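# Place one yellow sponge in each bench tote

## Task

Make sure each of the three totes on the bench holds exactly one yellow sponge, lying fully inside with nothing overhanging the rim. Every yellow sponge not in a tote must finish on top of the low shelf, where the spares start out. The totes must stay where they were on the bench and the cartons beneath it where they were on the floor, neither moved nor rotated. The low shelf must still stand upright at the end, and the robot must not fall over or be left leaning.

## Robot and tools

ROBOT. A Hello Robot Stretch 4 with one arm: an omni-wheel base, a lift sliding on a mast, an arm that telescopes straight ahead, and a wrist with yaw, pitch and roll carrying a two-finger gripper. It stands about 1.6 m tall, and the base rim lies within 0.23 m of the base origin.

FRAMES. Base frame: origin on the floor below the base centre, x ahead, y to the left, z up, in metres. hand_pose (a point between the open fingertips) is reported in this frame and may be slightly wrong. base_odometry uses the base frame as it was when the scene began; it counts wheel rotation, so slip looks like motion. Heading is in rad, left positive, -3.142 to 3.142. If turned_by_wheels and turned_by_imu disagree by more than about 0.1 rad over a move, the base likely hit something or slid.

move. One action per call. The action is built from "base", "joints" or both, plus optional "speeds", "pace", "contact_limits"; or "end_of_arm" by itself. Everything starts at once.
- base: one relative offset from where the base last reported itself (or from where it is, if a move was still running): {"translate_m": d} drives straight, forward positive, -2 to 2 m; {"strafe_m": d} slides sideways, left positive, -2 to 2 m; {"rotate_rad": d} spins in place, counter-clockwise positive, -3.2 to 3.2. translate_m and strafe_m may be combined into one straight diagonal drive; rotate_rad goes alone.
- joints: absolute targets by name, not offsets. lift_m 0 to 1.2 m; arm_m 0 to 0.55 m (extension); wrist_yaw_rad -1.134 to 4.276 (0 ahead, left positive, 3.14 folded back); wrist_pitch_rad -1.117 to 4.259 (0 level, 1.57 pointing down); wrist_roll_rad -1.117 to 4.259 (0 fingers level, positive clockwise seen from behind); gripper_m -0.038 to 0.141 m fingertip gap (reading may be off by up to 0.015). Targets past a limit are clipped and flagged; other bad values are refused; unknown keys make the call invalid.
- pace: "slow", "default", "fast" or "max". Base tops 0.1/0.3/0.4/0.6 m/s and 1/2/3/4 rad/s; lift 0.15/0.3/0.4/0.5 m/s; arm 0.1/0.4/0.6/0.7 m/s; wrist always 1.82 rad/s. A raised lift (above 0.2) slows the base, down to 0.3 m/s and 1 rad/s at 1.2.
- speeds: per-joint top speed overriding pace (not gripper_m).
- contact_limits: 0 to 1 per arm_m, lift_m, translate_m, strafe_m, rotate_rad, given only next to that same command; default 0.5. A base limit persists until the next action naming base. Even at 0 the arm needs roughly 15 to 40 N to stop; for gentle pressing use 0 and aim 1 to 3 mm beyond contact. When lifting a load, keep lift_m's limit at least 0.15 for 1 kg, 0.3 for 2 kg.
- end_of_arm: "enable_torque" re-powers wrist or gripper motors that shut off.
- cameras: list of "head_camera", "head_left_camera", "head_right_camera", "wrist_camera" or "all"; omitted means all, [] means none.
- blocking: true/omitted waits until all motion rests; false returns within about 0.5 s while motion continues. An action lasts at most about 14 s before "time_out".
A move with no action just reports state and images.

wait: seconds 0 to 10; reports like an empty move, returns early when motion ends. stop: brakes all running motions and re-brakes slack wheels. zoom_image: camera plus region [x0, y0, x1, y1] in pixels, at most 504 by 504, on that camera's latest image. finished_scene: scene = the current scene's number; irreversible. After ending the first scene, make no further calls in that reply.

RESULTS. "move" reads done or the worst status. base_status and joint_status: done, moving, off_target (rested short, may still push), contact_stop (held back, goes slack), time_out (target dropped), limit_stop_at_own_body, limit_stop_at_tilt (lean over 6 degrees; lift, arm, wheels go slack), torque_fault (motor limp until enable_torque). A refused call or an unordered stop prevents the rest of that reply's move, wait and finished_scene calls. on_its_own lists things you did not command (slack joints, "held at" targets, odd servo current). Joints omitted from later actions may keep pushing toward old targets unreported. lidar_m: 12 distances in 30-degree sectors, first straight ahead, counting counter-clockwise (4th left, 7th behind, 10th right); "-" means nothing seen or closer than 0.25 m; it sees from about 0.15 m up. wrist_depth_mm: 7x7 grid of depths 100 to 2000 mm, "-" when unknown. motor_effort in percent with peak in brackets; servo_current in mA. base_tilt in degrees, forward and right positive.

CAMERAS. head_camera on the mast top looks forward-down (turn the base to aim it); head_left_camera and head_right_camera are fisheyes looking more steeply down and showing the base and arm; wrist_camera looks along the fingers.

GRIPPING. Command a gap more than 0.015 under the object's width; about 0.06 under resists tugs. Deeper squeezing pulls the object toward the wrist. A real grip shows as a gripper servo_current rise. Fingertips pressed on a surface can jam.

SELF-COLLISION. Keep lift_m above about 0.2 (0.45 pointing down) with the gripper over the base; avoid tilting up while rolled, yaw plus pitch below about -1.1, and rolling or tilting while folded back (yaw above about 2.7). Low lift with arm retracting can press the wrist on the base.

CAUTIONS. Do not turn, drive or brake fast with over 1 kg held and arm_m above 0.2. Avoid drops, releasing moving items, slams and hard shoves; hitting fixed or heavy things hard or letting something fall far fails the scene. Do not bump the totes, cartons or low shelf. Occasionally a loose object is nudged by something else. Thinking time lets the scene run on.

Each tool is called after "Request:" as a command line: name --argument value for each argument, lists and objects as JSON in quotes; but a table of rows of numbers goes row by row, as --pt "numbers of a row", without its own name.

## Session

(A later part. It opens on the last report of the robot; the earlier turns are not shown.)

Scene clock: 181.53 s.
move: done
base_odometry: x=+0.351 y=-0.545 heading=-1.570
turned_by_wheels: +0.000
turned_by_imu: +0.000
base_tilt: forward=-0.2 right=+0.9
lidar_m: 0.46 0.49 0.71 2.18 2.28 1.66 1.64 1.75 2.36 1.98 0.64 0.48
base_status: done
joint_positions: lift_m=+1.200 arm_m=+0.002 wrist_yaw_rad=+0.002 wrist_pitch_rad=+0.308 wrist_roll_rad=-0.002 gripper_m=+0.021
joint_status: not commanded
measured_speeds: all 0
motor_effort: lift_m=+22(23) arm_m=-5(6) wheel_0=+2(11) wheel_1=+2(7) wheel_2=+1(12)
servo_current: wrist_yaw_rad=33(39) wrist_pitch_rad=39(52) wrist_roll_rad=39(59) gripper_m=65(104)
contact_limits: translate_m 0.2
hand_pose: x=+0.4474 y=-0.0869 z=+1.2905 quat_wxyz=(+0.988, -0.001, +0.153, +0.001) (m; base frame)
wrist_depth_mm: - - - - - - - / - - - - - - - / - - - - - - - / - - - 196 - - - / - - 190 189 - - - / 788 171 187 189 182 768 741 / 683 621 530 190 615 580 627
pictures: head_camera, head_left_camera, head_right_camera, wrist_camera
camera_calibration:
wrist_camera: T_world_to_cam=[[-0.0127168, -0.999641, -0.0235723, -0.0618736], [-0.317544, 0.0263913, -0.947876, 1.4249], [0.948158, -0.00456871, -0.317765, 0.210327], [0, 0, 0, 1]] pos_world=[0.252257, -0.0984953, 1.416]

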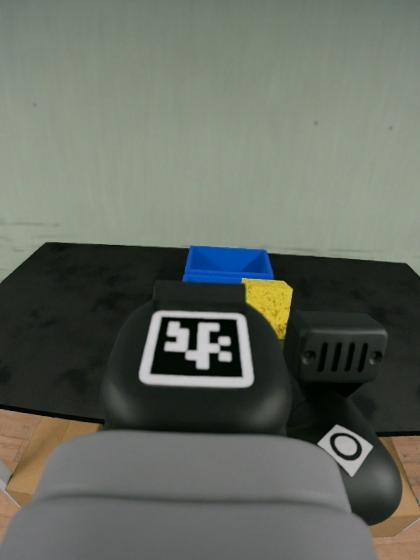

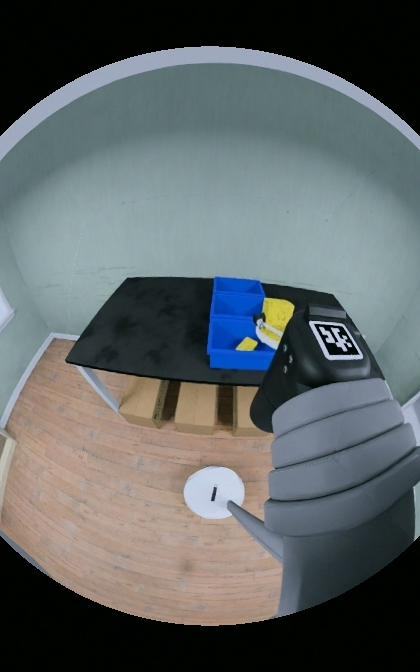

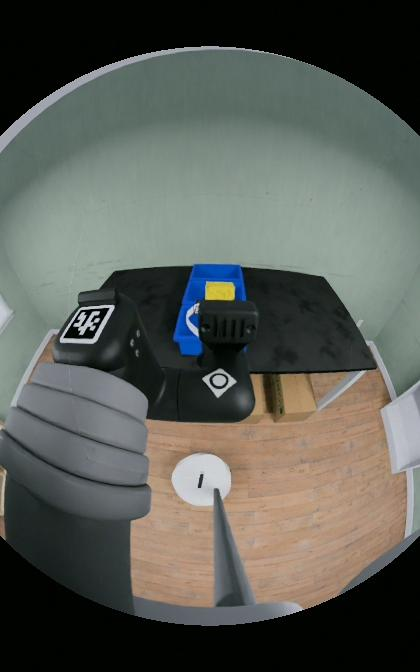

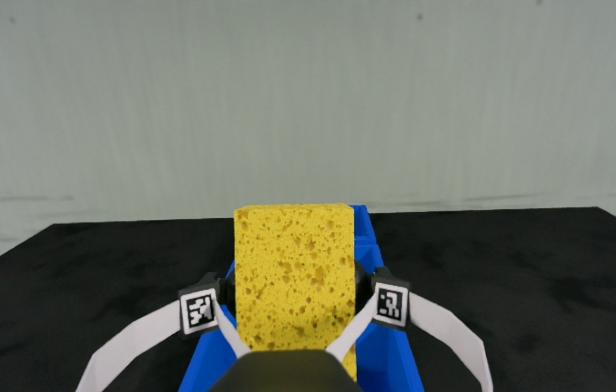

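Request:
move --base '{"translate_m":0.22}' --contact_limits '{"translate_m":0.15}' --pace "slow" --cameras '[]'

Request:
move --joints '{"arm_m":0.55}' --cameras '[]'

Request:
move --joints '{"wrist_pitch_rad":0.93}'

Scene clock: 197.23 s.
move: done
base_odometry: x=+0.351 y=-0.764 heading=-1.569
turned_by_wheels: +0.000
turned_by_imu: +0.000
base_tilt: forward=-0.2 right=+0.8
lidar_m: 0.25 0.26 0.38 2.20 2.29 1.91 1.85 1.99 2.03 0.88 0.36 0.26
base_status: done
joint_positions: lift_m=+1.200 arm_m=+0.002 wrist_yaw_rad=+0.002 wrist_pitch_rad=+0.308 wrist_roll_rad=-0.002 gripper_m=+0.021
joint_status: not commanded
measured_speeds: all 0
motor_effort: lift_m=+22(23) arm_m=-6(6) wheel_0=+4(10) wheel_1=+2(6) wheel_2=-4(9)
servo_current: wrist_yaw_rad=26(39) wrist_pitch_rad=39(52) wrist_roll_rad=33(52) gripper_m=72(104)
contact_limits: translate_m 0.15
hand_pose: x=+0.4474 y=-0.0869 z=+1.2905 quat_wxyz=(+0.988, -0.001, +0.153, +0.001) (m; base frame)
wrist_depth_mm: - - - - - - - / - - - - - - - / - - - - - - - / - - - 196 - - - / - - 190 189 - - - / 778 172 187 190 181 750 750 / 676 627 535 191 585 585 615
pictures: none
No camera images: "cameras" was empty.

Scene clock: 199.90 s.
move: done
base_odometry: x=+0.351 y=-0.764 heading=-1.569
turned_by_wheels: +0.000
turned_by_imu: +0.000
base_tilt: forward=-0.1 right=+0.9
lidar_m: 0.25 0.26 0.38 2.20 2.29 1.92 1.84 1.98 2.01 0.90 0.35 0.25
base_status: not commanded
joint_positions: lift_m=+1.200 arm_m=+0.550 wrist_yaw_rad=+0.002 wrist_pitch_rad=+0.308 wrist_roll_rad=-0.002 gripper_m=+0.021
joint_status: all done
measured_speeds: all 0
motor_effort: lift_m=+22(23) arm_m=+5(9) wheel_0=+4(4) wheel_1=+2(2) wheel_2=-3(4)
servo_current: wrist_yaw_rad=26(39) wrist_pitch_rad=46(52) wrist_roll_rad=39(59) gripper_m=59(104)
contact_limits: translate_m 0.15
hand_pose: x=+0.9958 y=-0.0869 z=+1.2906 quat_wxyz=(+0.988, -0.001, +0.153, +0.001) (m; base frame)
wrist_depth_mm: 362 357 353 353 347 345 343 / 379 375 373 368 368 364 364 / 402 399 394 392 387 384 379 / 430 421 415 404 407 402 402 / 455 452 442 189 430 427 430 / 480 473 187 191 181 452 452 / 517 500 508 191 484 496 480
pictures: none
No camera images: "cameras" was empty.

Scene clock: 200.90 s.
move: done
base_odometry: x=+0.351 y=-0.764 heading=-1.569
turned_by_wheels: +0.000
turned_by_imu: +0.000
base_tilt: forward=-0.2 right=+1.0
lidar_m: 0.26 0.26 0.38 2.21 2.27 1.90 1.85 1.98 2.05 0.87 0.34 0.26
base_status: not commanded
joint_positions: lift_m=+1.200 arm_m=+0.550 wrist_yaw_rad=+0.002 wrist_pitch_rad=+0.927 wrist_roll_rad=-0.002 gripper_m=+0.021
joint_status: all done
measured_speeds: all 0
motor_effort: lift_m=+22(22) arm_m=+5(6) wheel_0=+4(4) wheel_1=+2(2) wheel_2=-4(4)
servo_current: wrist_yaw_rad=33(33) wrist_pitch_rad=26(111) wrist_roll_rad=39(52) gripper_m=78(91)
contact_limits: translate_m 0.15
hand_pose: x=+0.8939 y=-0.0871 z=+1.1472 quat_wxyz=(+0.894, -0.001, +0.447, +0.001) (m; base frame)
wrist_depth_mm: 413 410 407 404 404 402 407 / 480 473 473 466 466 466 466 / 585 580 574 574 569 530 530 / 544 549 535 539 539 530 525 / 500 492 488 189 492 488 477 / 452 439 187 190 181 442 439 / 418 307 404 190 410 141 404
pictures: head_camera, head_left_camera, head_right_camera, wrist_camera
camera_calibration:
wrist_camera: T_world_to_cam=[[-0.023654, -0.999662, -0.0108011, -0.0646356], [-0.808829, 0.0254862, -0.587492, 1.45644], [0.587568, -0.00516024, -0.809158, 0.627504], [0, 0, 0, 1]] pos_world=[0.807781, -0.0984949, 1.3627]

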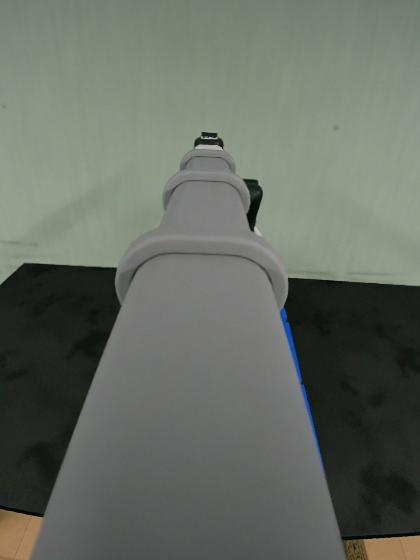

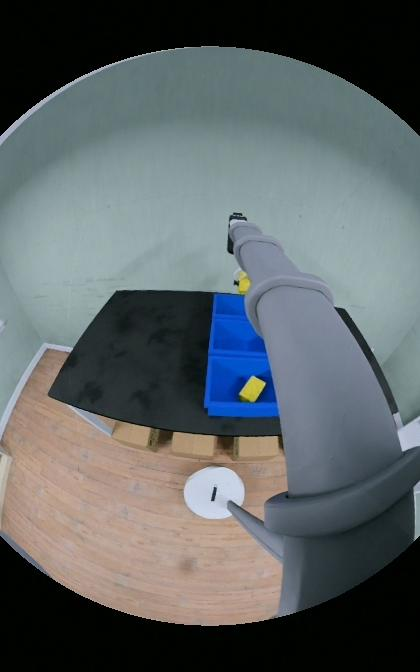

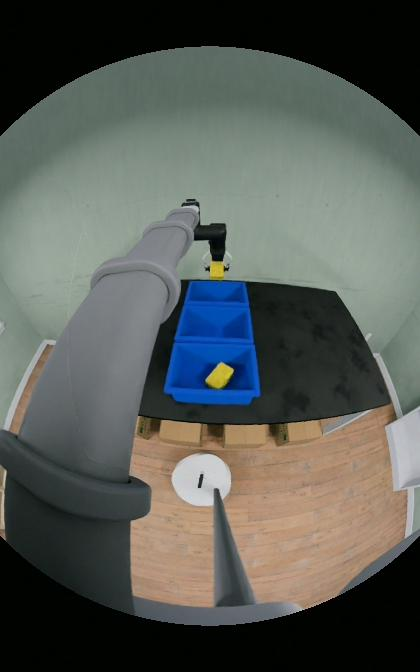

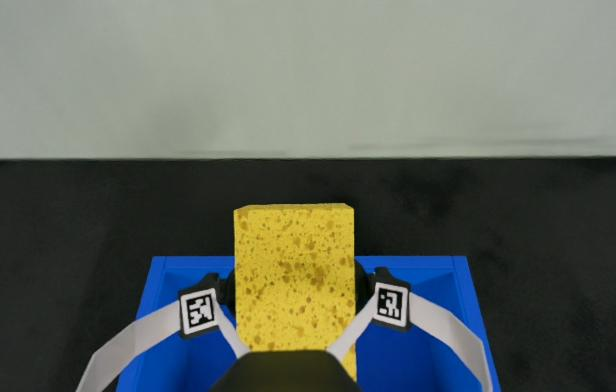

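Request:
move --joints '{"arm_m":0.52,"lift_m":1.12}' --contact_limits '{"lift_m":0.15}' --pace "slow" --cameras '["head_right_camera","head_left_camera","wrist_camera"]'

Request:
zoom_image --camera "head_right_camera" --region '[150, 200, 300, 350]'

Request:
zoom_image --camera "head_left_camera" --region '[180, 200, 330, 350]'

Scene clock: 215.57 s.
move: done
base_odometry: x=+0.351 y=-0.764 heading=-1.569
turned_by_wheels: +0.000
turned_by_imu: +0.000
base_tilt: forward=-0.1 right=+0.9
lidar_m: 0.25 0.27 0.38 2.20 2.30 1.90 1.84 1.95 2.04 0.89 0.36 0.26
base_status: not commanded
joint_positions: lift_m=+1.120 arm_m=+0.520 wrist_yaw_rad=+0.002 wrist_pitch_rad=+0.928 wrist_roll_rad=-0.002 gripper_m=+0.021
joint_status: all done
measured_speeds: all 0
motor_effort: lift_m=+16(21) arm_m=-5(9) wheel_0=+4(4) wheel_1=+2(2) wheel_2=-4(4)
servo_current: wrist_yaw_rad=39(39) wrist_pitch_rad=26(39) wrist_roll_rad=46(59) gripper_m=85(104)
contact_limits: lift_m 0.15; translate_m 0.15
hand_pose: x=+0.8642 y=-0.0871 z=+1.0677 quat_wxyz=(+0.894, -0.001, +0.447, +0.001) (m; base frame)
wrist_depth_mm: 445 442 439 439 436 436 436 / 504 512 508 492 504 504 504 / 508 500 496 496 484 480 480 / 449 439 307 294 317 424 433 / 410 309 359 190 355 272 392 / 370 256 186 190 182 244 357 / 342 163 334 191 334 229 327
pictures: head_left_camera, head_right_camera, wrist_camera
camera_calibration:
wrist_camera: T_world_to_cam=[[-0.023655, -0.999662, -0.0107975, -0.0662008], [-0.808911, 0.0254856, -0.587379, 1.38563], [0.587455, -0.00516025, -0.80924, 0.580819], [0, 0, 0, 1]] pos_world=[0.778081, -0.0984949, 1.2832]

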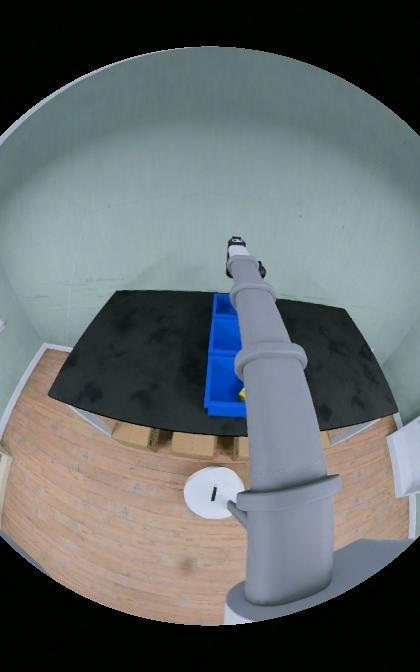

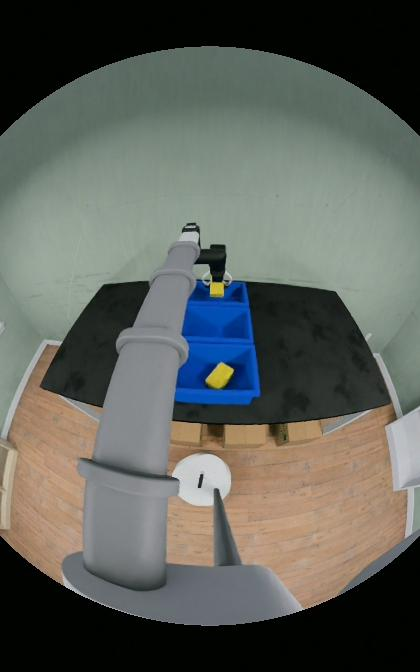

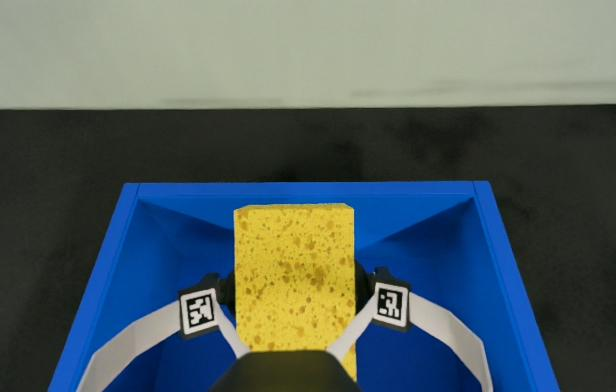

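Scaled by 3.360 from the camera's 420x672 image, which has a finer 600x960 frame.

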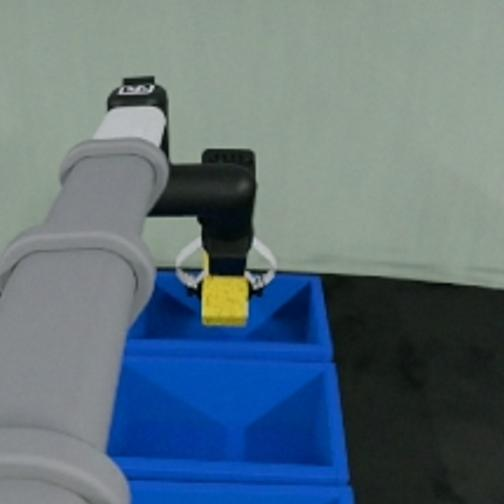

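Scaled by 3.360 from the camera's 420x672 image, which has a finer 600x960 frame.

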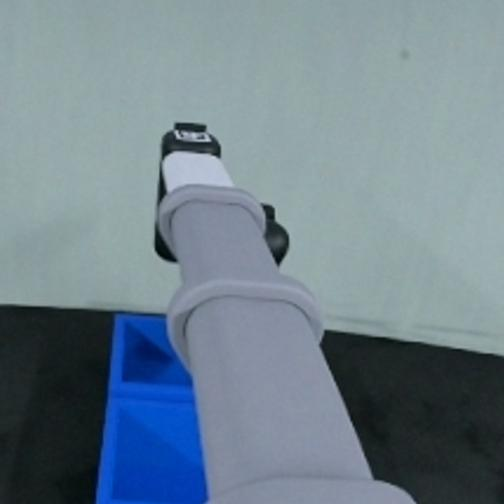

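Request:
move --joints '{"arm_m":0.505,"lift_m":1.06}' --contact_limits '{"lift_m":0.1}' --pace "slow" --cameras '["head_right_camera","wrist_camera"]'

Request:
zoom_image --camera "head_right_camera" --region '[150, 200, 300, 350]'

Scene clock: 227.63 s.
move: done
base_odometry: x=+0.351 y=-0.764 heading=-1.569
turned_by_wheels: +0.000
turned_by_imu: +0.000
base_tilt: forward=-0.1 right=+1.0
lidar_m: 0.25 0.26 0.39 2.20 2.31 1.90 1.85 1.95 2.04 0.88 0.35 0.25
base_status: not commanded
joint_positions: lift_m=+1.060 arm_m=+0.505 wrist_yaw_rad=+0.002 wrist_pitch_rad=+0.928 wrist_roll_rad=-0.002 gripper_m=+0.021
joint_status: all done
measured_speeds: all 0
motor_effort: lift_m=+16(17) arm_m=-5(7) wheel_0=+4(4) wheel_1=+2(2) wheel_2=-4(4)
servo_current: wrist_yaw_rad=26(39) wrist_pitch_rad=39(39) wrist_roll_rad=46(59) gripper_m=91(98)
contact_limits: lift_m 0.1; translate_m 0.15
hand_pose: x=+0.8492 y=-0.0871 z=+1.0077 quat_wxyz=(+0.894, -0.001, +0.447, +0.001) (m; base frame)
wrist_depth_mm: 462 459 452 455 455 452 452 / 473 473 466 466 455 455 452 / 418 259 270 270 267 252 399 / 368 289 306 290 317 270 353 / 227 290 325 190 329 253 205 / 206 255 187 190 181 253 189 / 198 163 279 190 281 254 190
pictures: head_right_camera, wrist_camera
camera_calibration:
wrist_camera: T_world_to_cam=[[-0.023655, -0.999662, -0.0107975, -0.0672035], [-0.808911, 0.0254856, -0.587379, 1.33826], [0.587455, -0.00516025, -0.80924, 0.541077], [0, 0, 0, 1]] pos_world=[0.763081, -0.0984949, 1.2232]

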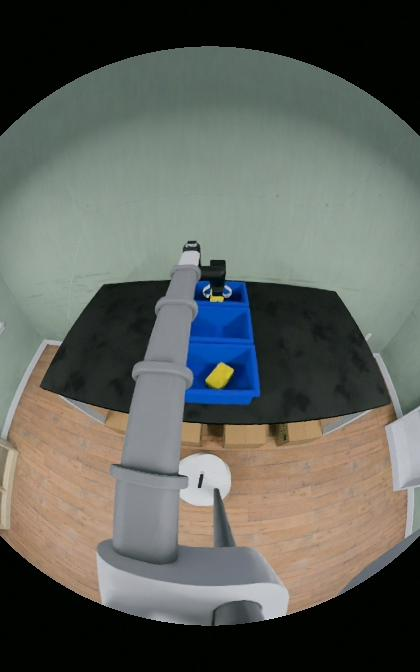

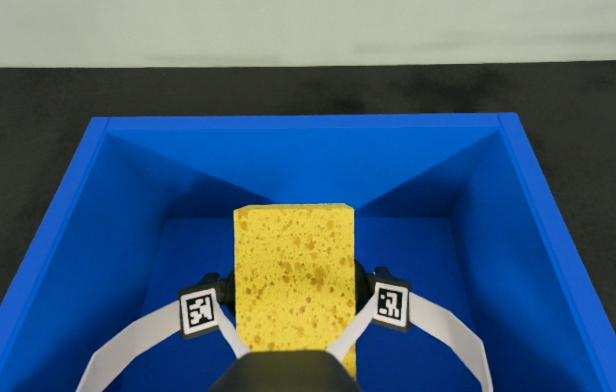

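Scaled by 3.360 from the camera's 420x672 image, which has a finer 600x960 frame.

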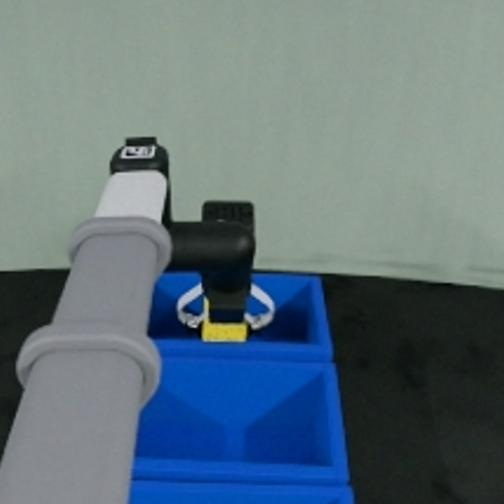

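Request:
move --joints '{"lift_m":1.02,"arm_m":0.515}' --contact_limits '{"lift_m":0.05}' --pace "slow" --cameras '["wrist_camera"]'

Scene clock: 234.20 s.
move: done
base_odometry: x=+0.351 y=-0.764 heading=-1.569
turned_by_wheels: +0.000
turned_by_imu: +0.000
base_tilt: forward=-0.1 right=+0.9
lidar_m: 0.25 0.27 0.40 2.21 2.29 1.90 1.85 1.96 2.04 0.87 0.37 0.26
base_status: not commanded
joint_positions: lift_m=+1.020 arm_m=+0.515 wrist_yaw_rad=+0.002 wrist_pitch_rad=+0.928 wrist_roll_rad=-0.002 gripper_m=+0.021
joint_status: all done
measured_speeds: all 0
motor_effort: lift_m=+16(18) arm_m=+6(8) wheel_0=+4(4) wheel_1=+2(2) wheel_2=-4(4)
servo_current: wrist_yaw_rad=33(33) wrist_pitch_rad=26(39) wrist_roll_rad=46(59) gripper_m=91(98)
contact_limits: lift_m 0.05; translate_m 0.15
hand_pose: x=+0.8589 y=-0.0871 z=+0.9677 quat_wxyz=(+0.894, -0.001, +0.447, +0.001) (m; base frame)
wrist_depth_mm: 442 442 436 433 430 430 430 / 413 418 221 415 220 399 389 / 216 247 245 245 244 235 198 / 196 277 303 276 300 271 198 / 197 278 282 189 283 272 188 / 196 254 187 190 182 239 189 / 197 236 241 191 239 231 190
pictures: wrist_camera
camera_calibration:
wrist_camera: T_world_to_cam=[[-0.023655, -0.999662, -0.0107975, -0.0674059], [-0.808911, 0.0254856, -0.587379, 1.32261], [0.587455, -0.00516025, -0.80924, 0.503009], [0, 0, 0, 1]] pos_world=[0.772781, -0.0984949, 1.1832]

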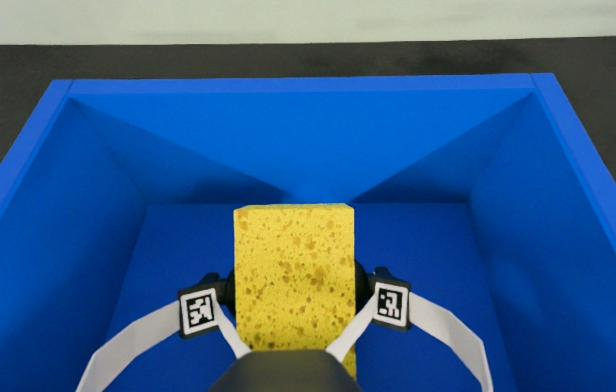

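Request:
move --joints '{"lift_m":1.014}' --contact_limits '{"lift_m":0.05}' --pace "slow" --cameras '["wrist_camera"]'

Request:
move --joints '{"gripper_m":0.06}' --cameras '["wrist_camera"]'

Request:
move --joints '{"gripper_m":0.1}' --cameras '["wrist_camera"]'

Scene clock: 241.73 s.
move: done
base_odometry: x=+0.351 y=-0.764 heading=-1.569
turned_by_wheels: +0.000
turned_by_imu: +0.000
base_tilt: forward=-0.1 right=+0.8
lidar_m: 0.25 0.27 0.39 2.21 2.28 1.90 1.84 1.97 2.05 0.87 0.36 0.25
base_status: not commanded
joint_positions: lift_m=+1.014 arm_m=+0.515 wrist_yaw_rad=+0.002 wrist_pitch_rad=+0.928 wrist_roll_rad=-0.002 gripper_m=+0.021
joint_status: all done
measured_speeds: all 0
motor_effort: lift_m=+16(17) arm_m=+6(6) wheel_0=+4(4) wheel_1=+2(2) wheel_2=-3(4)
servo_current: wrist_yaw_rad=26(39) wrist_pitch_rad=33(46) wrist_roll_rad=39(52) gripper_m=91(98)
contact_limits: lift_m 0.05; translate_m 0.15
hand_pose: x=+0.8589 y=-0.0871 z=+0.9618 quat_wxyz=(+0.894, -0.001, +0.447, +0.001) (m; base frame)
wrist_depth_mm: 439 436 430 433 430 430 424 / 394 221 220 220 219 218 209 / 206 247 244 244 243 235 198 / 196 277 289 277 293 271 198 / 196 272 276 190 277 265 187 / 197 253 187 190 182 247 188 / 197 162 236 190 234 225 190
pictures: wrist_camera
camera_calibration:
wrist_camera: T_world_to_cam=[[-0.023655, -0.999662, -0.0107975, -0.0674707], [-0.808911, 0.0254856, -0.587379, 1.31908], [0.587455, -0.00516025, -0.80924, 0.498153], [0, 0, 0, 1]] pos_world=[0.772781, -0.0984949, 1.1772]

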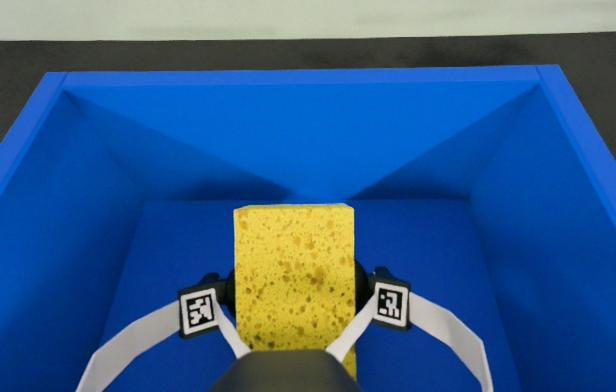

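Scene clock: 242.93 s.
move: done
base_odometry: x=+0.351 y=-0.764 heading=-1.569
turned_by_wheels: +0.000
turned_by_imu: +0.000
base_tilt: forward=-0.1 right=+0.8
lidar_m: 0.25 0.26 0.39 2.22 2.28 1.89 1.85 1.97 2.02 0.88 0.35 0.26
base_status: not commanded
joint_positions: lift_m=+1.014 arm_m=+0.515 wrist_yaw_rad=+0.002 wrist_pitch_rad=+0.928 wrist_roll_rad=-0.002 gripper_m=+0.060
joint_status: all done
measured_speeds: all 0
motor_effort: lift_m=+16(16) arm_m=+5(6) wheel_0=+4(4) wheel_1=+2(2) wheel_2=-4(4)
servo_current: wrist_yaw_rad=33(39) wrist_pitch_rad=33(39) wrist_roll_rad=52(52) gripper_m=39(78)
contact_limits: lift_m 0.05; translate_m 0.15
hand_pose: x=+0.8589 y=-0.0871 z=+0.9618 quat_wxyz=(+0.894, -0.001, +0.447, +0.001) (m; base frame)
wrist_depth_mm: 442 439 433 430 433 427 421 / 399 222 220 220 219 217 210 / 205 245 246 244 244 236 198 / 196 278 289 209 293 271 198 / 196 274 276 204 277 267 189 / 196 254 193 198 190 250 189 / 197 234 237 - 234 226 200
pictures: wrist_camera
camera_calibration:
wrist_camera: T_world_to_cam=[[-0.023655, -0.999662, -0.0107975, -0.0674683], [-0.808911, 0.0254856, -0.587379, 1.31916], [0.587455, -0.00516025, -0.80924, 0.498094], [0, 0, 0, 1]] pos_world=[0.772881, -0.0984949, 1.1772]

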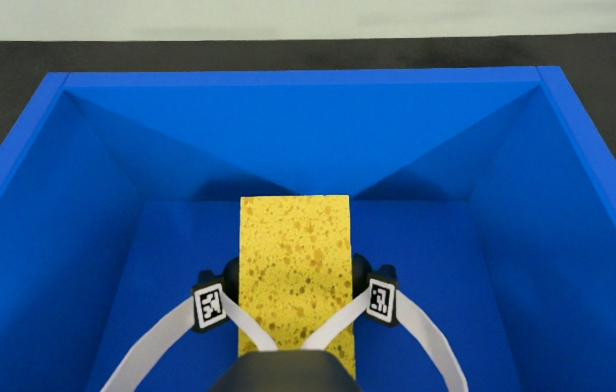

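Scene clock: 244.20 s.
move: done
base_odometry: x=+0.351 y=-0.764 heading=-1.569
turned_by_wheels: +0.000
turned_by_imu: +0.000
base_tilt: forward=-0.1 right=+0.9
lidar_m: 0.25 0.25 0.38 2.19 2.27 1.89 1.85 1.94 2.06 0.88 0.32 0.27
base_status: not commanded
joint_positions: lift_m=+1.014 arm_m=+0.515 wrist_yaw_rad=+0.002 wrist_pitch_rad=+0.928 wrist_roll_rad=-0.002 gripper_m=+0.100
joint_status: all done
measured_speeds: all 0
motor_effort: lift_m=+16(16) arm_m=+5(6) wheel_0=+4(4) wheel_1=+2(2) wheel_2=-3(4)
servo_current: wrist_yaw_rad=33(39) wrist_pitch_rad=33(39) wrist_roll_rad=46(59) gripper_m=33(91)
contact_limits: lift_m 0.05; translate_m 0.15
hand_pose: x=+0.8589 y=-0.0871 z=+0.9618 quat_wxyz=(+0.894, -0.001, +0.447, +0.001) (m; base frame)
wrist_depth_mm: 439 436 436 433 430 430 424 / 394 222 221 220 218 219 209 / 206 247 246 245 243 234 198 / 196 278 298 276 293 272 198 / 196 272 279 229 277 267 188 / 196 253 211 210 192 247 189 / 196 231 236 - 236 226 199
pictures: wrist_camera
camera_calibration:
wrist_camera: T_world_to_cam=[[-0.023655, -0.999662, -0.0107975, -0.0674683], [-0.808911, 0.0254856, -0.587379, 1.31916], [0.587455, -0.00516025, -0.80924, 0.498094], [0, 0, 0, 1]] pos_world=[0.772881, -0.0984949, 1.1772]

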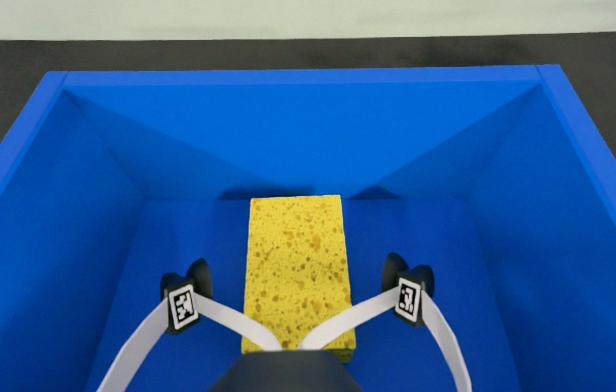

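Request:
move --joints '{"lift_m":1.2}' --cameras '["wrist_camera"]'

Request:
move --joints '{"wrist_pitch_rad":0.3}' --cameras '[]'

Request:
move --joints '{"arm_m":0.0}' --cameras '[]'

Request:
move --base '{"translate_m":-0.8}' --cameras '[]'

Request:
move --base '{"rotate_rad":1.57}' --joints '{"lift_m":0.98,"wrist_pitch_rad":1.57}' --cameras '[]'

Request:
move --base '{"translate_m":1.7,"strafe_m":0.35}' --cameras '["head_camera"]'

Scene clock: 256.10 s.
move: done
base_odometry: x=+0.351 y=-0.764 heading=-1.569
turned_by_wheels: +0.000
turned_by_imu: +0.000
base_tilt: forward=-0.2 right=+0.8
lidar_m: 0.25 0.25 0.40 2.23 2.29 1.90 1.85 1.96 2.04 0.88 0.36 0.26
base_status: not commanded
joint_positions: lift_m=+1.200 arm_m=+0.515 wrist_yaw_rad=+0.002 wrist_pitch_rad=+0.928 wrist_roll_rad=-0.002 gripper_m=+0.100
joint_status: all done
measured_speeds: all 0
motor_effort: lift_m=+22(26) arm_m=+6(6) wheel_0=+4(4) wheel_1=+2(2) wheel_2=-3(4)
servo_current: wrist_yaw_rad=26(39) wrist_pitch_rad=39(39) wrist_roll_rad=52(52) gripper_m=52(65)
contact_limits: translate_m 0.15
hand_pose: x=+0.8589 y=-0.0871 z=+1.1472 quat_wxyz=(+0.894, -0.001, +0.447, +0.001) (m; base frame)
wrist_depth_mm: 455 452 445 442 445 442 439 / 512 500 500 512 508 508 504 / 591 597 585 585 574 574 569 / 559 544 544 539 530 530 530 / 496 484 373 392 368 480 477 / 455 445 198 404 191 439 439 / 418 309 410 - 410 291 404
pictures: wrist_camera
camera_calibration:
wrist_camera: T_world_to_cam=[[-0.023655, -0.999662, -0.0107975, -0.0654654], [-0.808911, 0.0254856, -0.587379, 1.42812], [0.587455, -0.00516025, -0.80924, 0.648208], [0, 0, 0, 1]] pos_world=[0.772881, -0.0984949, 1.3627]

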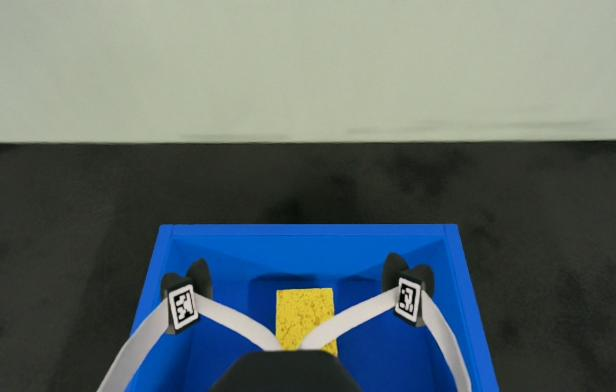

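Scene clock: 257.07 s.
move: done
base_odometry: x=+0.351 y=-0.764 heading=-1.569
turned_by_wheels: +0.000
turned_by_imu: +0.000
base_tilt: forward=-0.2 right=+0.9
lidar_m: 0.25 0.26 0.37 2.23 2.30 1.91 1.84 1.98 2.04 0.89 0.34 0.27
base_status: not commanded
joint_positions: lift_m=+1.200 arm_m=+0.515 wrist_yaw_rad=+0.002 wrist_pitch_rad=+0.308 wrist_roll_rad=-0.002 gripper_m=+0.100
joint_status: all done
measured_speeds: all 0
motor_effort: lift_m=+23(23) arm_m=+6(6) wheel_0=+4(4) wheel_1=+2(2) wheel_2=-4(4)
servo_current: wrist_yaw_rad=33(39) wrist_pitch_rad=46(130) wrist_roll_rad=39(52) gripper_m=33(65)
contact_limits: translate_m 0.15
hand_pose: x=+0.9608 y=-0.0869 z=+1.2906 quat_wxyz=(+0.988, -0.001, +0.153, +0.001) (m; base frame)
wrist_depth_mm: 397 392 392 387 379 379 382 / 413 410 410 407 402 402 397 / 439 439 427 427 421 418 418 / 462 459 452 449 452 445 442 / 488 488 480 484 473 473 469 / 521 512 196 504 190 504 500 / - 134 - - - 521 525
pictures: none
No camera images: "cameras" was empty.

Scene clock: 259.63 s.
move: done
base_odometry: x=+0.351 y=-0.764 heading=-1.569
turned_by_wheels: +0.000
turned_by_imu: +0.000
base_tilt: forward=-0.1 right=+0.9
lidar_m: 0.25 0.26 0.37 2.23 2.32 1.91 1.85 1.99 2.05 0.88 0.36 0.25
base_status: not commanded
joint_positions: lift_m=+1.200 arm_m=+0.002 wrist_yaw_rad=+0.002 wrist_pitch_rad=+0.307 wrist_roll_rad=-0.002 gripper_m=+0.100
joint_status: all done
joint sent to its limit — arm_m, lower limit.
measured_speeds: all 0
motor_effort: lift_m=+22(23) arm_m=-5(10) wheel_0=+4(4) wheel_1=+2(2) wheel_2=-4(4)
servo_current: wrist_yaw_rad=33(39) wrist_pitch_rad=33(52) wrist_roll_rad=39(52) gripper_m=65(72)
contact_limits: translate_m 0.15
hand_pose: x=+0.4475 y=-0.0869 z=+1.2907 quat_wxyz=(+0.988, -0.001, +0.153, +0.001) (m; base frame)
wrist_depth_mm: - - - - - - - / - - - - - - - / - - - - - - - / - - - - - - - / - - - - - - - / 768 741 190 - 186 759 750 / 676 621 535 - 549 609 621
pictures: none
No camera images: "cameras" was empty.

Scene clock: 263.80 s.
move: done
base_odometry: x=+0.350 y=+0.036 heading=-1.570
turned_by_wheels: +0.000
turned_by_imu: +0.000
base_tilt: forward=-0.2 right=+0.9
lidar_m: 1.04 1.11 2.67 2.19 2.23 1.07 1.04 1.12 2.31 1.95 2.05 1.07
base_status: done
joint_positions: lift_m=+1.200 arm_m=+0.002 wrist_yaw_rad=+0.002 wrist_pitch_rad=+0.307 wrist_roll_rad=-0.002 gripper_m=+0.100
joint_status: not commanded
measured_speeds: all 0
motor_effort: lift_m=+22(22) arm_m=-6(6) wheel_0=-2(11) wheel_1=-1(8) wheel_2=-1(12)
servo_current: wrist_yaw_rad=33(39) wrist_pitch_rad=33(52) wrist_roll_rad=39(59) gripper_m=7(72)
hand_pose: x=+0.4475 y=-0.0869 z=+1.2908 quat_wxyz=(+0.988, -0.001, +0.153, +0.001) (m; base frame)
wrist_depth_mm: - - - - - - - / - - - - - - - / - - - - - - - / - - - - - - - / - - - - - - - / - - 191 1921 192 - - / 1921 1464 1661 146 1756 - 1756
pictures: none
No camera images: "cameras" was empty.

Scene clock: 266.67 s.
move: done
base_odometry: x=+0.350 y=+0.036 heading=-0.001
turned_by_wheels: +1.569
turned_by_imu: +1.547
base_tilt: forward=-0.2 right=+0.9
lidar_m: 2.19 2.27 1.07 1.03 1.10 1.53 1.95 2.08 1.08 1.03 1.10 2.66
base_status: done
joint_positions: lift_m=+0.980 arm_m=+0.002 wrist_yaw_rad=+0.002 wrist_pitch_rad=+1.567 wrist_roll_rad=-0.002 gripper_m=+0.100
joint_status: all done
measured_speeds: all 0
motor_effort: lift_m=+16(20) arm_m=-5(6) wheel_0=-4(10) wheel_1=-1(8) wheel_2=-4(9)
servo_current: wrist_yaw_rad=39(39) wrist_pitch_rad=33(104) wrist_roll_rad=52(59) gripper_m=39(91)
hand_pose: x=+0.1738 y=-0.0874 z=+0.8701 quat_wxyz=(+0.709, -0.001, +0.706, +0.001) (m; base frame)
wrist_depth_mm: 1098 1118 1078 1078 1118 1098 1078 / 1098 1098 1098 1098 1078 1098 1118 / 1078 1118 1098 1078 1078 1118 1118 / 1078 1138 1118 1098 1098 1098 1118 / 1118 1118 1118 - 1098 1118 1118 / 1118 1138 190 778 191 1098 1118 / 1118 1118 1118 - 1160 1118 1138
pictures: none
No camera images: "cameras" was empty.

Scene clock: 273.90 s.
move: done
base_odometry: x=+2.050 y=+0.385 heading=+0.000
turned_by_wheels: +0.000
turned_by_imu: +0.002
base_tilt: forward=-0.2 right=+0.9
lidar_m: 0.52 0.56 1.22 1.23 1.27 1.22 3.79 2.00 1.66 2.37 0.71 0.53
base_status: done
joint_positions: lift_m=+0.980 arm_m=+0.002 wrist_yaw_rad=+0.002 wrist_pitch_rad=+1.567 wrist_roll_rad=-0.002 gripper_m=+0.100
joint_status: not commanded
measured_speeds: all 0
motor_effort: lift_m=+16(16) arm_m=-5(6) wheel_0=+4(12) wheel_1=+2(8) wheel_2=-2(13)
servo_current: wrist_yaw_rad=39(39) wrist_pitch_rad=33(46) wrist_roll_rad=46(59) gripper_m=26(65)
hand_pose: x=+0.1738 y=-0.0874 z=+0.8701 quat_wxyz=(+0.709, -0.001, +0.706, +0.001) (m; base frame)
wrist_depth_mm: 759 741 750 741 741 750 741 / 1078 1078 1098 1118 1098 1098 1078 / 1118 1078 1098 1098 1098 1098 1118 / 1078 1098 1118 1118 1118 1098 1118 / 1138 1118 1118 - 1118 1098 1098 / 1098 1118 190 768 190 1138 1138 / 1138 1118 1160 - 1118 1160 1118
pictures: head_camera

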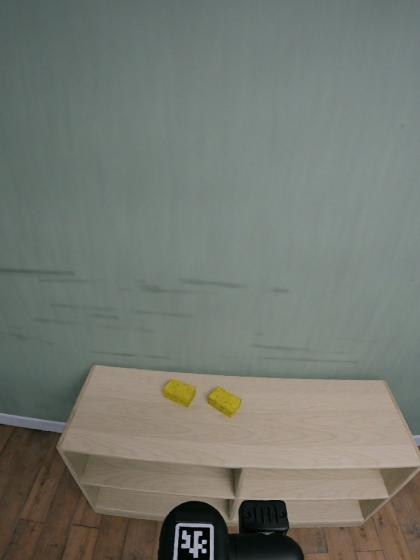

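Request:
move --base '{"translate_m":0.1,"strafe_m":0.01}' --joints '{"arm_m":0.46}' --cameras '["wrist_camera"]'

Scene clock: 281.30 s.
move: done
base_odometry: x=+2.150 y=+0.395 heading=+0.000
turned_by_wheels: +0.000
turned_by_imu: +0.001
base_tilt: forward=-0.1 right=+0.8
lidar_m: 0.43 0.48 1.21 1.20 1.29 1.32 3.88 2.03 1.73 2.39 0.61 0.44
base_status: done
joint_positions: lift_m=+0.980 arm_m=+0.460 wrist_yaw_rad=+0.002 wrist_pitch_rad=+1.567 wrist_roll_rad=-0.002 gripper_m=+0.100
joint_status: all done
measured_speeds: all 0
motor_effort: lift_m=+16(17) arm_m=+5(8) wheel_0=+2(9) wheel_1=+0(8) wheel_2=+1(11)
servo_current: wrist_yaw_rad=26(39) wrist_pitch_rad=26(46) wrist_roll_rad=46(59) gripper_m=52(78)
hand_pose: x=+0.6321 y=-0.0874 z=+0.8701 quat_wxyz=(+0.708, -0.001, +0.706, +0.001) (m; base frame)
wrist_depth_mm: 329 329 329 325 329 332 334 / 480 477 480 480 488 480 480 / 484 480 488 477 484 480 488 / 480 480 484 439 484 484 484 / 488 484 484 484 484 488 484 / 492 488 198 492 192 488 488 / 488 492 492 - 488 488 488
pictures: wrist_camera
camera_calibration:
wrist_camera: T_world_to_cam=[[-0.025104, -0.999663, 0.00654144, -0.0883582], [-0.99962, 0.0251763, 0.0112163, 0.681549], [-0.0113772, -0.00625738, -0.999916, 1.10153], [0, 0, 0, 1]] pos_world=[0.691605, -0.0985947, 1.09438]

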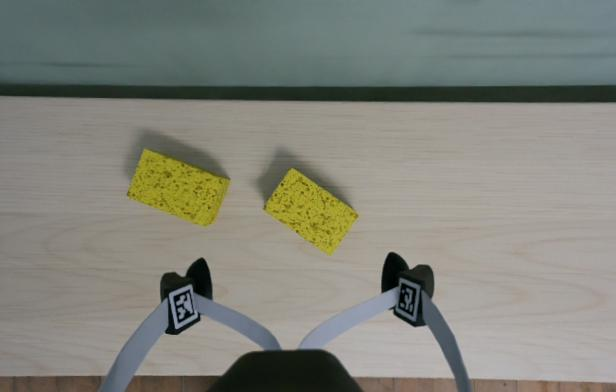

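Request:
move --base '{"strafe_m":-0.013}' --joints '{"arm_m":0.495,"wrist_roll_rad":-0.96,"gripper_m":0.12,"lift_m":0.9}' --cameras '["wrist_camera"]'

Scene clock: 290.67 s.
move: done
base_odometry: x=+2.150 y=+0.382 heading=+0.000
turned_by_wheels: +0.000
turned_by_imu: +0.001
base_tilt: forward=-0.2 right=+0.9
lidar_m: 0.43 0.46 0.64 1.20 1.29 1.33 3.88 2.02 1.71 2.37 0.60 0.44
base_status: done
joint_positions: lift_m=+0.900 arm_m=+0.495 wrist_yaw_rad=+0.002 wrist_pitch_rad=+1.567 wrist_roll_rad=-0.957 gripper_m=+0.120
joint_status: all done
measured_speeds: all 0
motor_effort: lift_m=+16(17) arm_m=+5(9) wheel_0=+4(10) wheel_1=-2(8) wheel_2=+0(2)
servo_current: wrist_yaw_rad=33(33) wrist_pitch_rad=33(39) wrist_roll_rad=46(111) gripper_m=39(85)
hand_pose: x=+0.6671 y=-0.0874 z=+0.7901 quat_wxyz=(+0.629, -0.327, +0.626, +0.326) (m; base frame)
wrist_depth_mm: 399 399 399 397 278 198 159 / 399 397 355 399 347 229 181 / 404 402 357 399 404 273 202 / 404 404 404 399 402 332 233 / 1025 404 407 359 404 404 271 / - 208 213 407 194 407 347 / - 402 407 - 407 404 407
pictures: wrist_camera
camera_calibration:
wrist_camera: T_world_to_cam=[[0.801833, -0.597468, 0.00977347, -0.605904], [-0.597548, -0.801731, 0.01281, 0.375629], [0.000182149, -0.0161116, -0.99987, 1.01331], [0, 0, 0, 1]] pos_world=[0.710106, -0.0445285, 1.01429]

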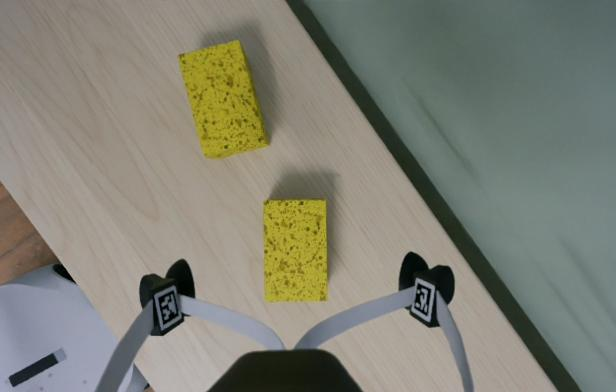

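Identical to last time.

Request:
move --joints '{"lift_m":0.745}' --contact_limits '{"lift_m":0.15}' --pace "slow" --cameras '["wrist_camera"]'

Request:
move --joints '{"gripper_m":0.02}' --cameras '["wrist_camera"]'

Request:
move --joints '{"lift_m":1.0}' --cameras '["wrist_camera"]'

Scene clock: 298.73 s.
move: done
base_odometry: x=+2.150 y=+0.382 heading=+0.000
turned_by_wheels: +0.000
turned_by_imu: +0.000
base_tilt: forward=-0.1 right=+0.9
lidar_m: 0.41 0.47 0.65 1.21 1.29 1.32 3.87 2.01 1.72 2.37 0.57 0.46
base_status: not commanded
joint_positions: lift_m=+0.745 arm_m=+0.495 wrist_yaw_rad=+0.002 wrist_pitch_rad=+1.567 wrist_roll_rad=-0.957 gripper_m=+0.120
joint_status: all done
measured_speeds: all 0
motor_effort: lift_m=+16(17) arm_m=+5(6) wheel_0=+4(4) wheel_1=-2(2) wheel_2=+0(0)
servo_current: wrist_yaw_rad=33(39) wrist_pitch_rad=33(46) wrist_roll_rad=52(52) gripper_m=52(65)
contact_limits: lift_m 0.15
hand_pose: x=+0.6671 y=-0.0874 z=+0.6351 quat_wxyz=(+0.629, -0.327, +0.626, +0.326) (m; base frame)
wrist_depth_mm: 244 198 231 244 253 198 159 / 245 200 200 244 244 229 181 / 246 246 246 246 244 254 202 / 247 247 247 246 247 246 232 / 248 248 247 202 246 247 267 / 249 249 203 202 213 249 249 / 250 249 249 - 250 250 250
pictures: wrist_camera
camera_calibration:
wrist_camera: T_world_to_cam=[[0.801833, -0.597468, 0.00977347, -0.60439], [-0.597548, -0.801731, 0.01281, 0.377614], [0.000182149, -0.0161116, -0.99987, 0.858427], [0, 0, 0, 1]] pos_world=[0.710106, -0.0445285, 0.859385]

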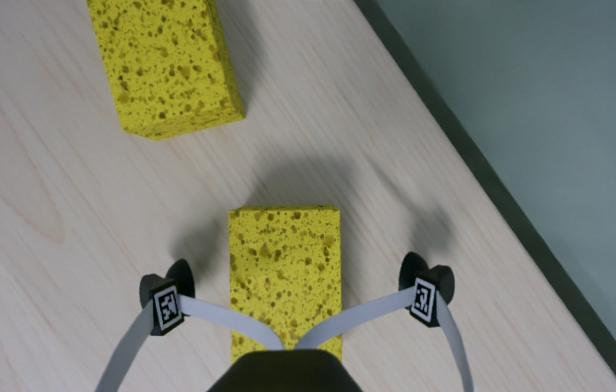

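Scene clock: 300.60 s.
move: done
base_odometry: x=+2.150 y=+0.382 heading=+0.000
turned_by_wheels: +0.000
turned_by_imu: +0.000
base_tilt: forward=-0.1 right=+0.9
lidar_m: 0.42 0.45 0.65 1.22 1.30 1.31 3.89 2.03 1.74 2.36 0.60 0.43
base_status: not commanded
joint_positions: lift_m=+0.745 arm_m=+0.495 wrist_yaw_rad=+0.002 wrist_pitch_rad=+1.567 wrist_roll_rad=-0.957 gripper_m=+0.021
joint_status: all done
measured_speeds: all 0
motor_effort: lift_m=+16(16) arm_m=+5(6) wheel_0=+4(4) wheel_1=-2(2) wheel_2=+0(0)
servo_current: wrist_yaw_rad=33(39) wrist_pitch_rad=39(39) wrist_roll_rad=52(59) gripper_m=85(150)
contact_limits: lift_m 0.15
hand_pose: x=+0.6671 y=-0.0874 z=+0.6351 quat_wxyz=(+0.629, -0.327, +0.626, +0.326) (m; base frame)
wrist_depth_mm: 244 200 231 244 249 202 160 / 245 200 200 243 245 233 183 / 247 247 247 245 245 255 205 / 247 248 247 246 247 246 240 / 248 248 248 190 247 246 271 / 249 248 188 190 182 248 248 / 251 250 251 191 249 249 250
pictures: wrist_camera
camera_calibration:
wrist_camera: T_world_to_cam=[[0.801833, -0.597468, 0.00977347, -0.60439], [-0.597548, -0.801731, 0.01281, 0.377614], [0.000182149, -0.0161116, -0.99987, 0.858427], [0, 0, 0, 1]] pos_world=[0.710106, -0.0445285, 0.859385]

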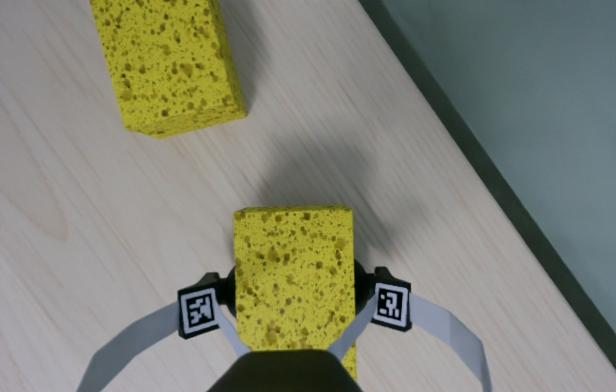

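Scene clock: 302.73 s.
move: done
base_odometry: x=+2.150 y=+0.382 heading=+0.000
turned_by_wheels: +0.000
turned_by_imu: +0.000
base_tilt: forward=-0.1 right=+0.8
lidar_m: 0.41 0.45 0.66 1.22 1.29 1.31 3.87 2.03 1.73 2.36 0.59 0.45
base_status: not commanded
joint_positions: lift_m=+1.000 arm_m=+0.495 wrist_yaw_rad=+0.002 wrist_pitch_rad=+1.567 wrist_roll_rad=-0.957 gripper_m=+0.021
joint_status: all done
measured_speeds: all 0
motor_effort: lift_m=+23(25) arm_m=+5(6) wheel_0=+4(4) wheel_1=-2(2) wheel_2=+0(0)
servo_current: wrist_yaw_rad=39(39) wrist_pitch_rad=46(46) wrist_roll_rad=39(52) gripper_m=72(111)
hand_pose: x=+0.6671 y=-0.0874 z=+0.8896 quat_wxyz=(+0.629, -0.327, +0.626, +0.326) (m; base frame)
wrist_depth_mm: 500 500 500 500 285 202 162 / 508 500 500 500 368 231 183 / 504 504 504 496 466 277 206 / 1098 504 504 504 500 349 241 / 1138 508 504 189 504 452 293 / - 172 187 190 180 508 349 / - 138 512 190 508 508 436
pictures: wrist_camera
camera_calibration:
wrist_camera: T_world_to_cam=[[0.801833, -0.597468, 0.00977347, -0.606876], [-0.597548, -0.801731, 0.01281, 0.374355], [0.000182149, -0.0161116, -0.99987, 1.11279], [0, 0, 0, 1]] pos_world=[0.710106, -0.0445285, 1.11379]

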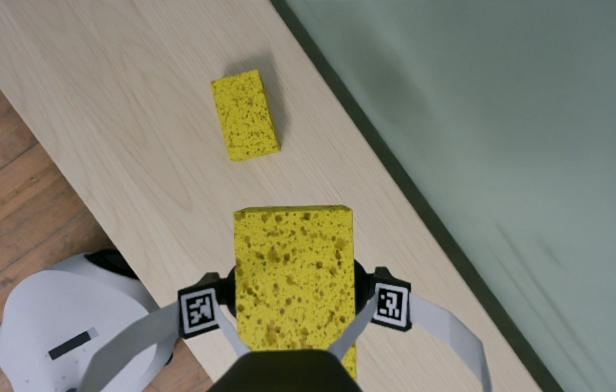

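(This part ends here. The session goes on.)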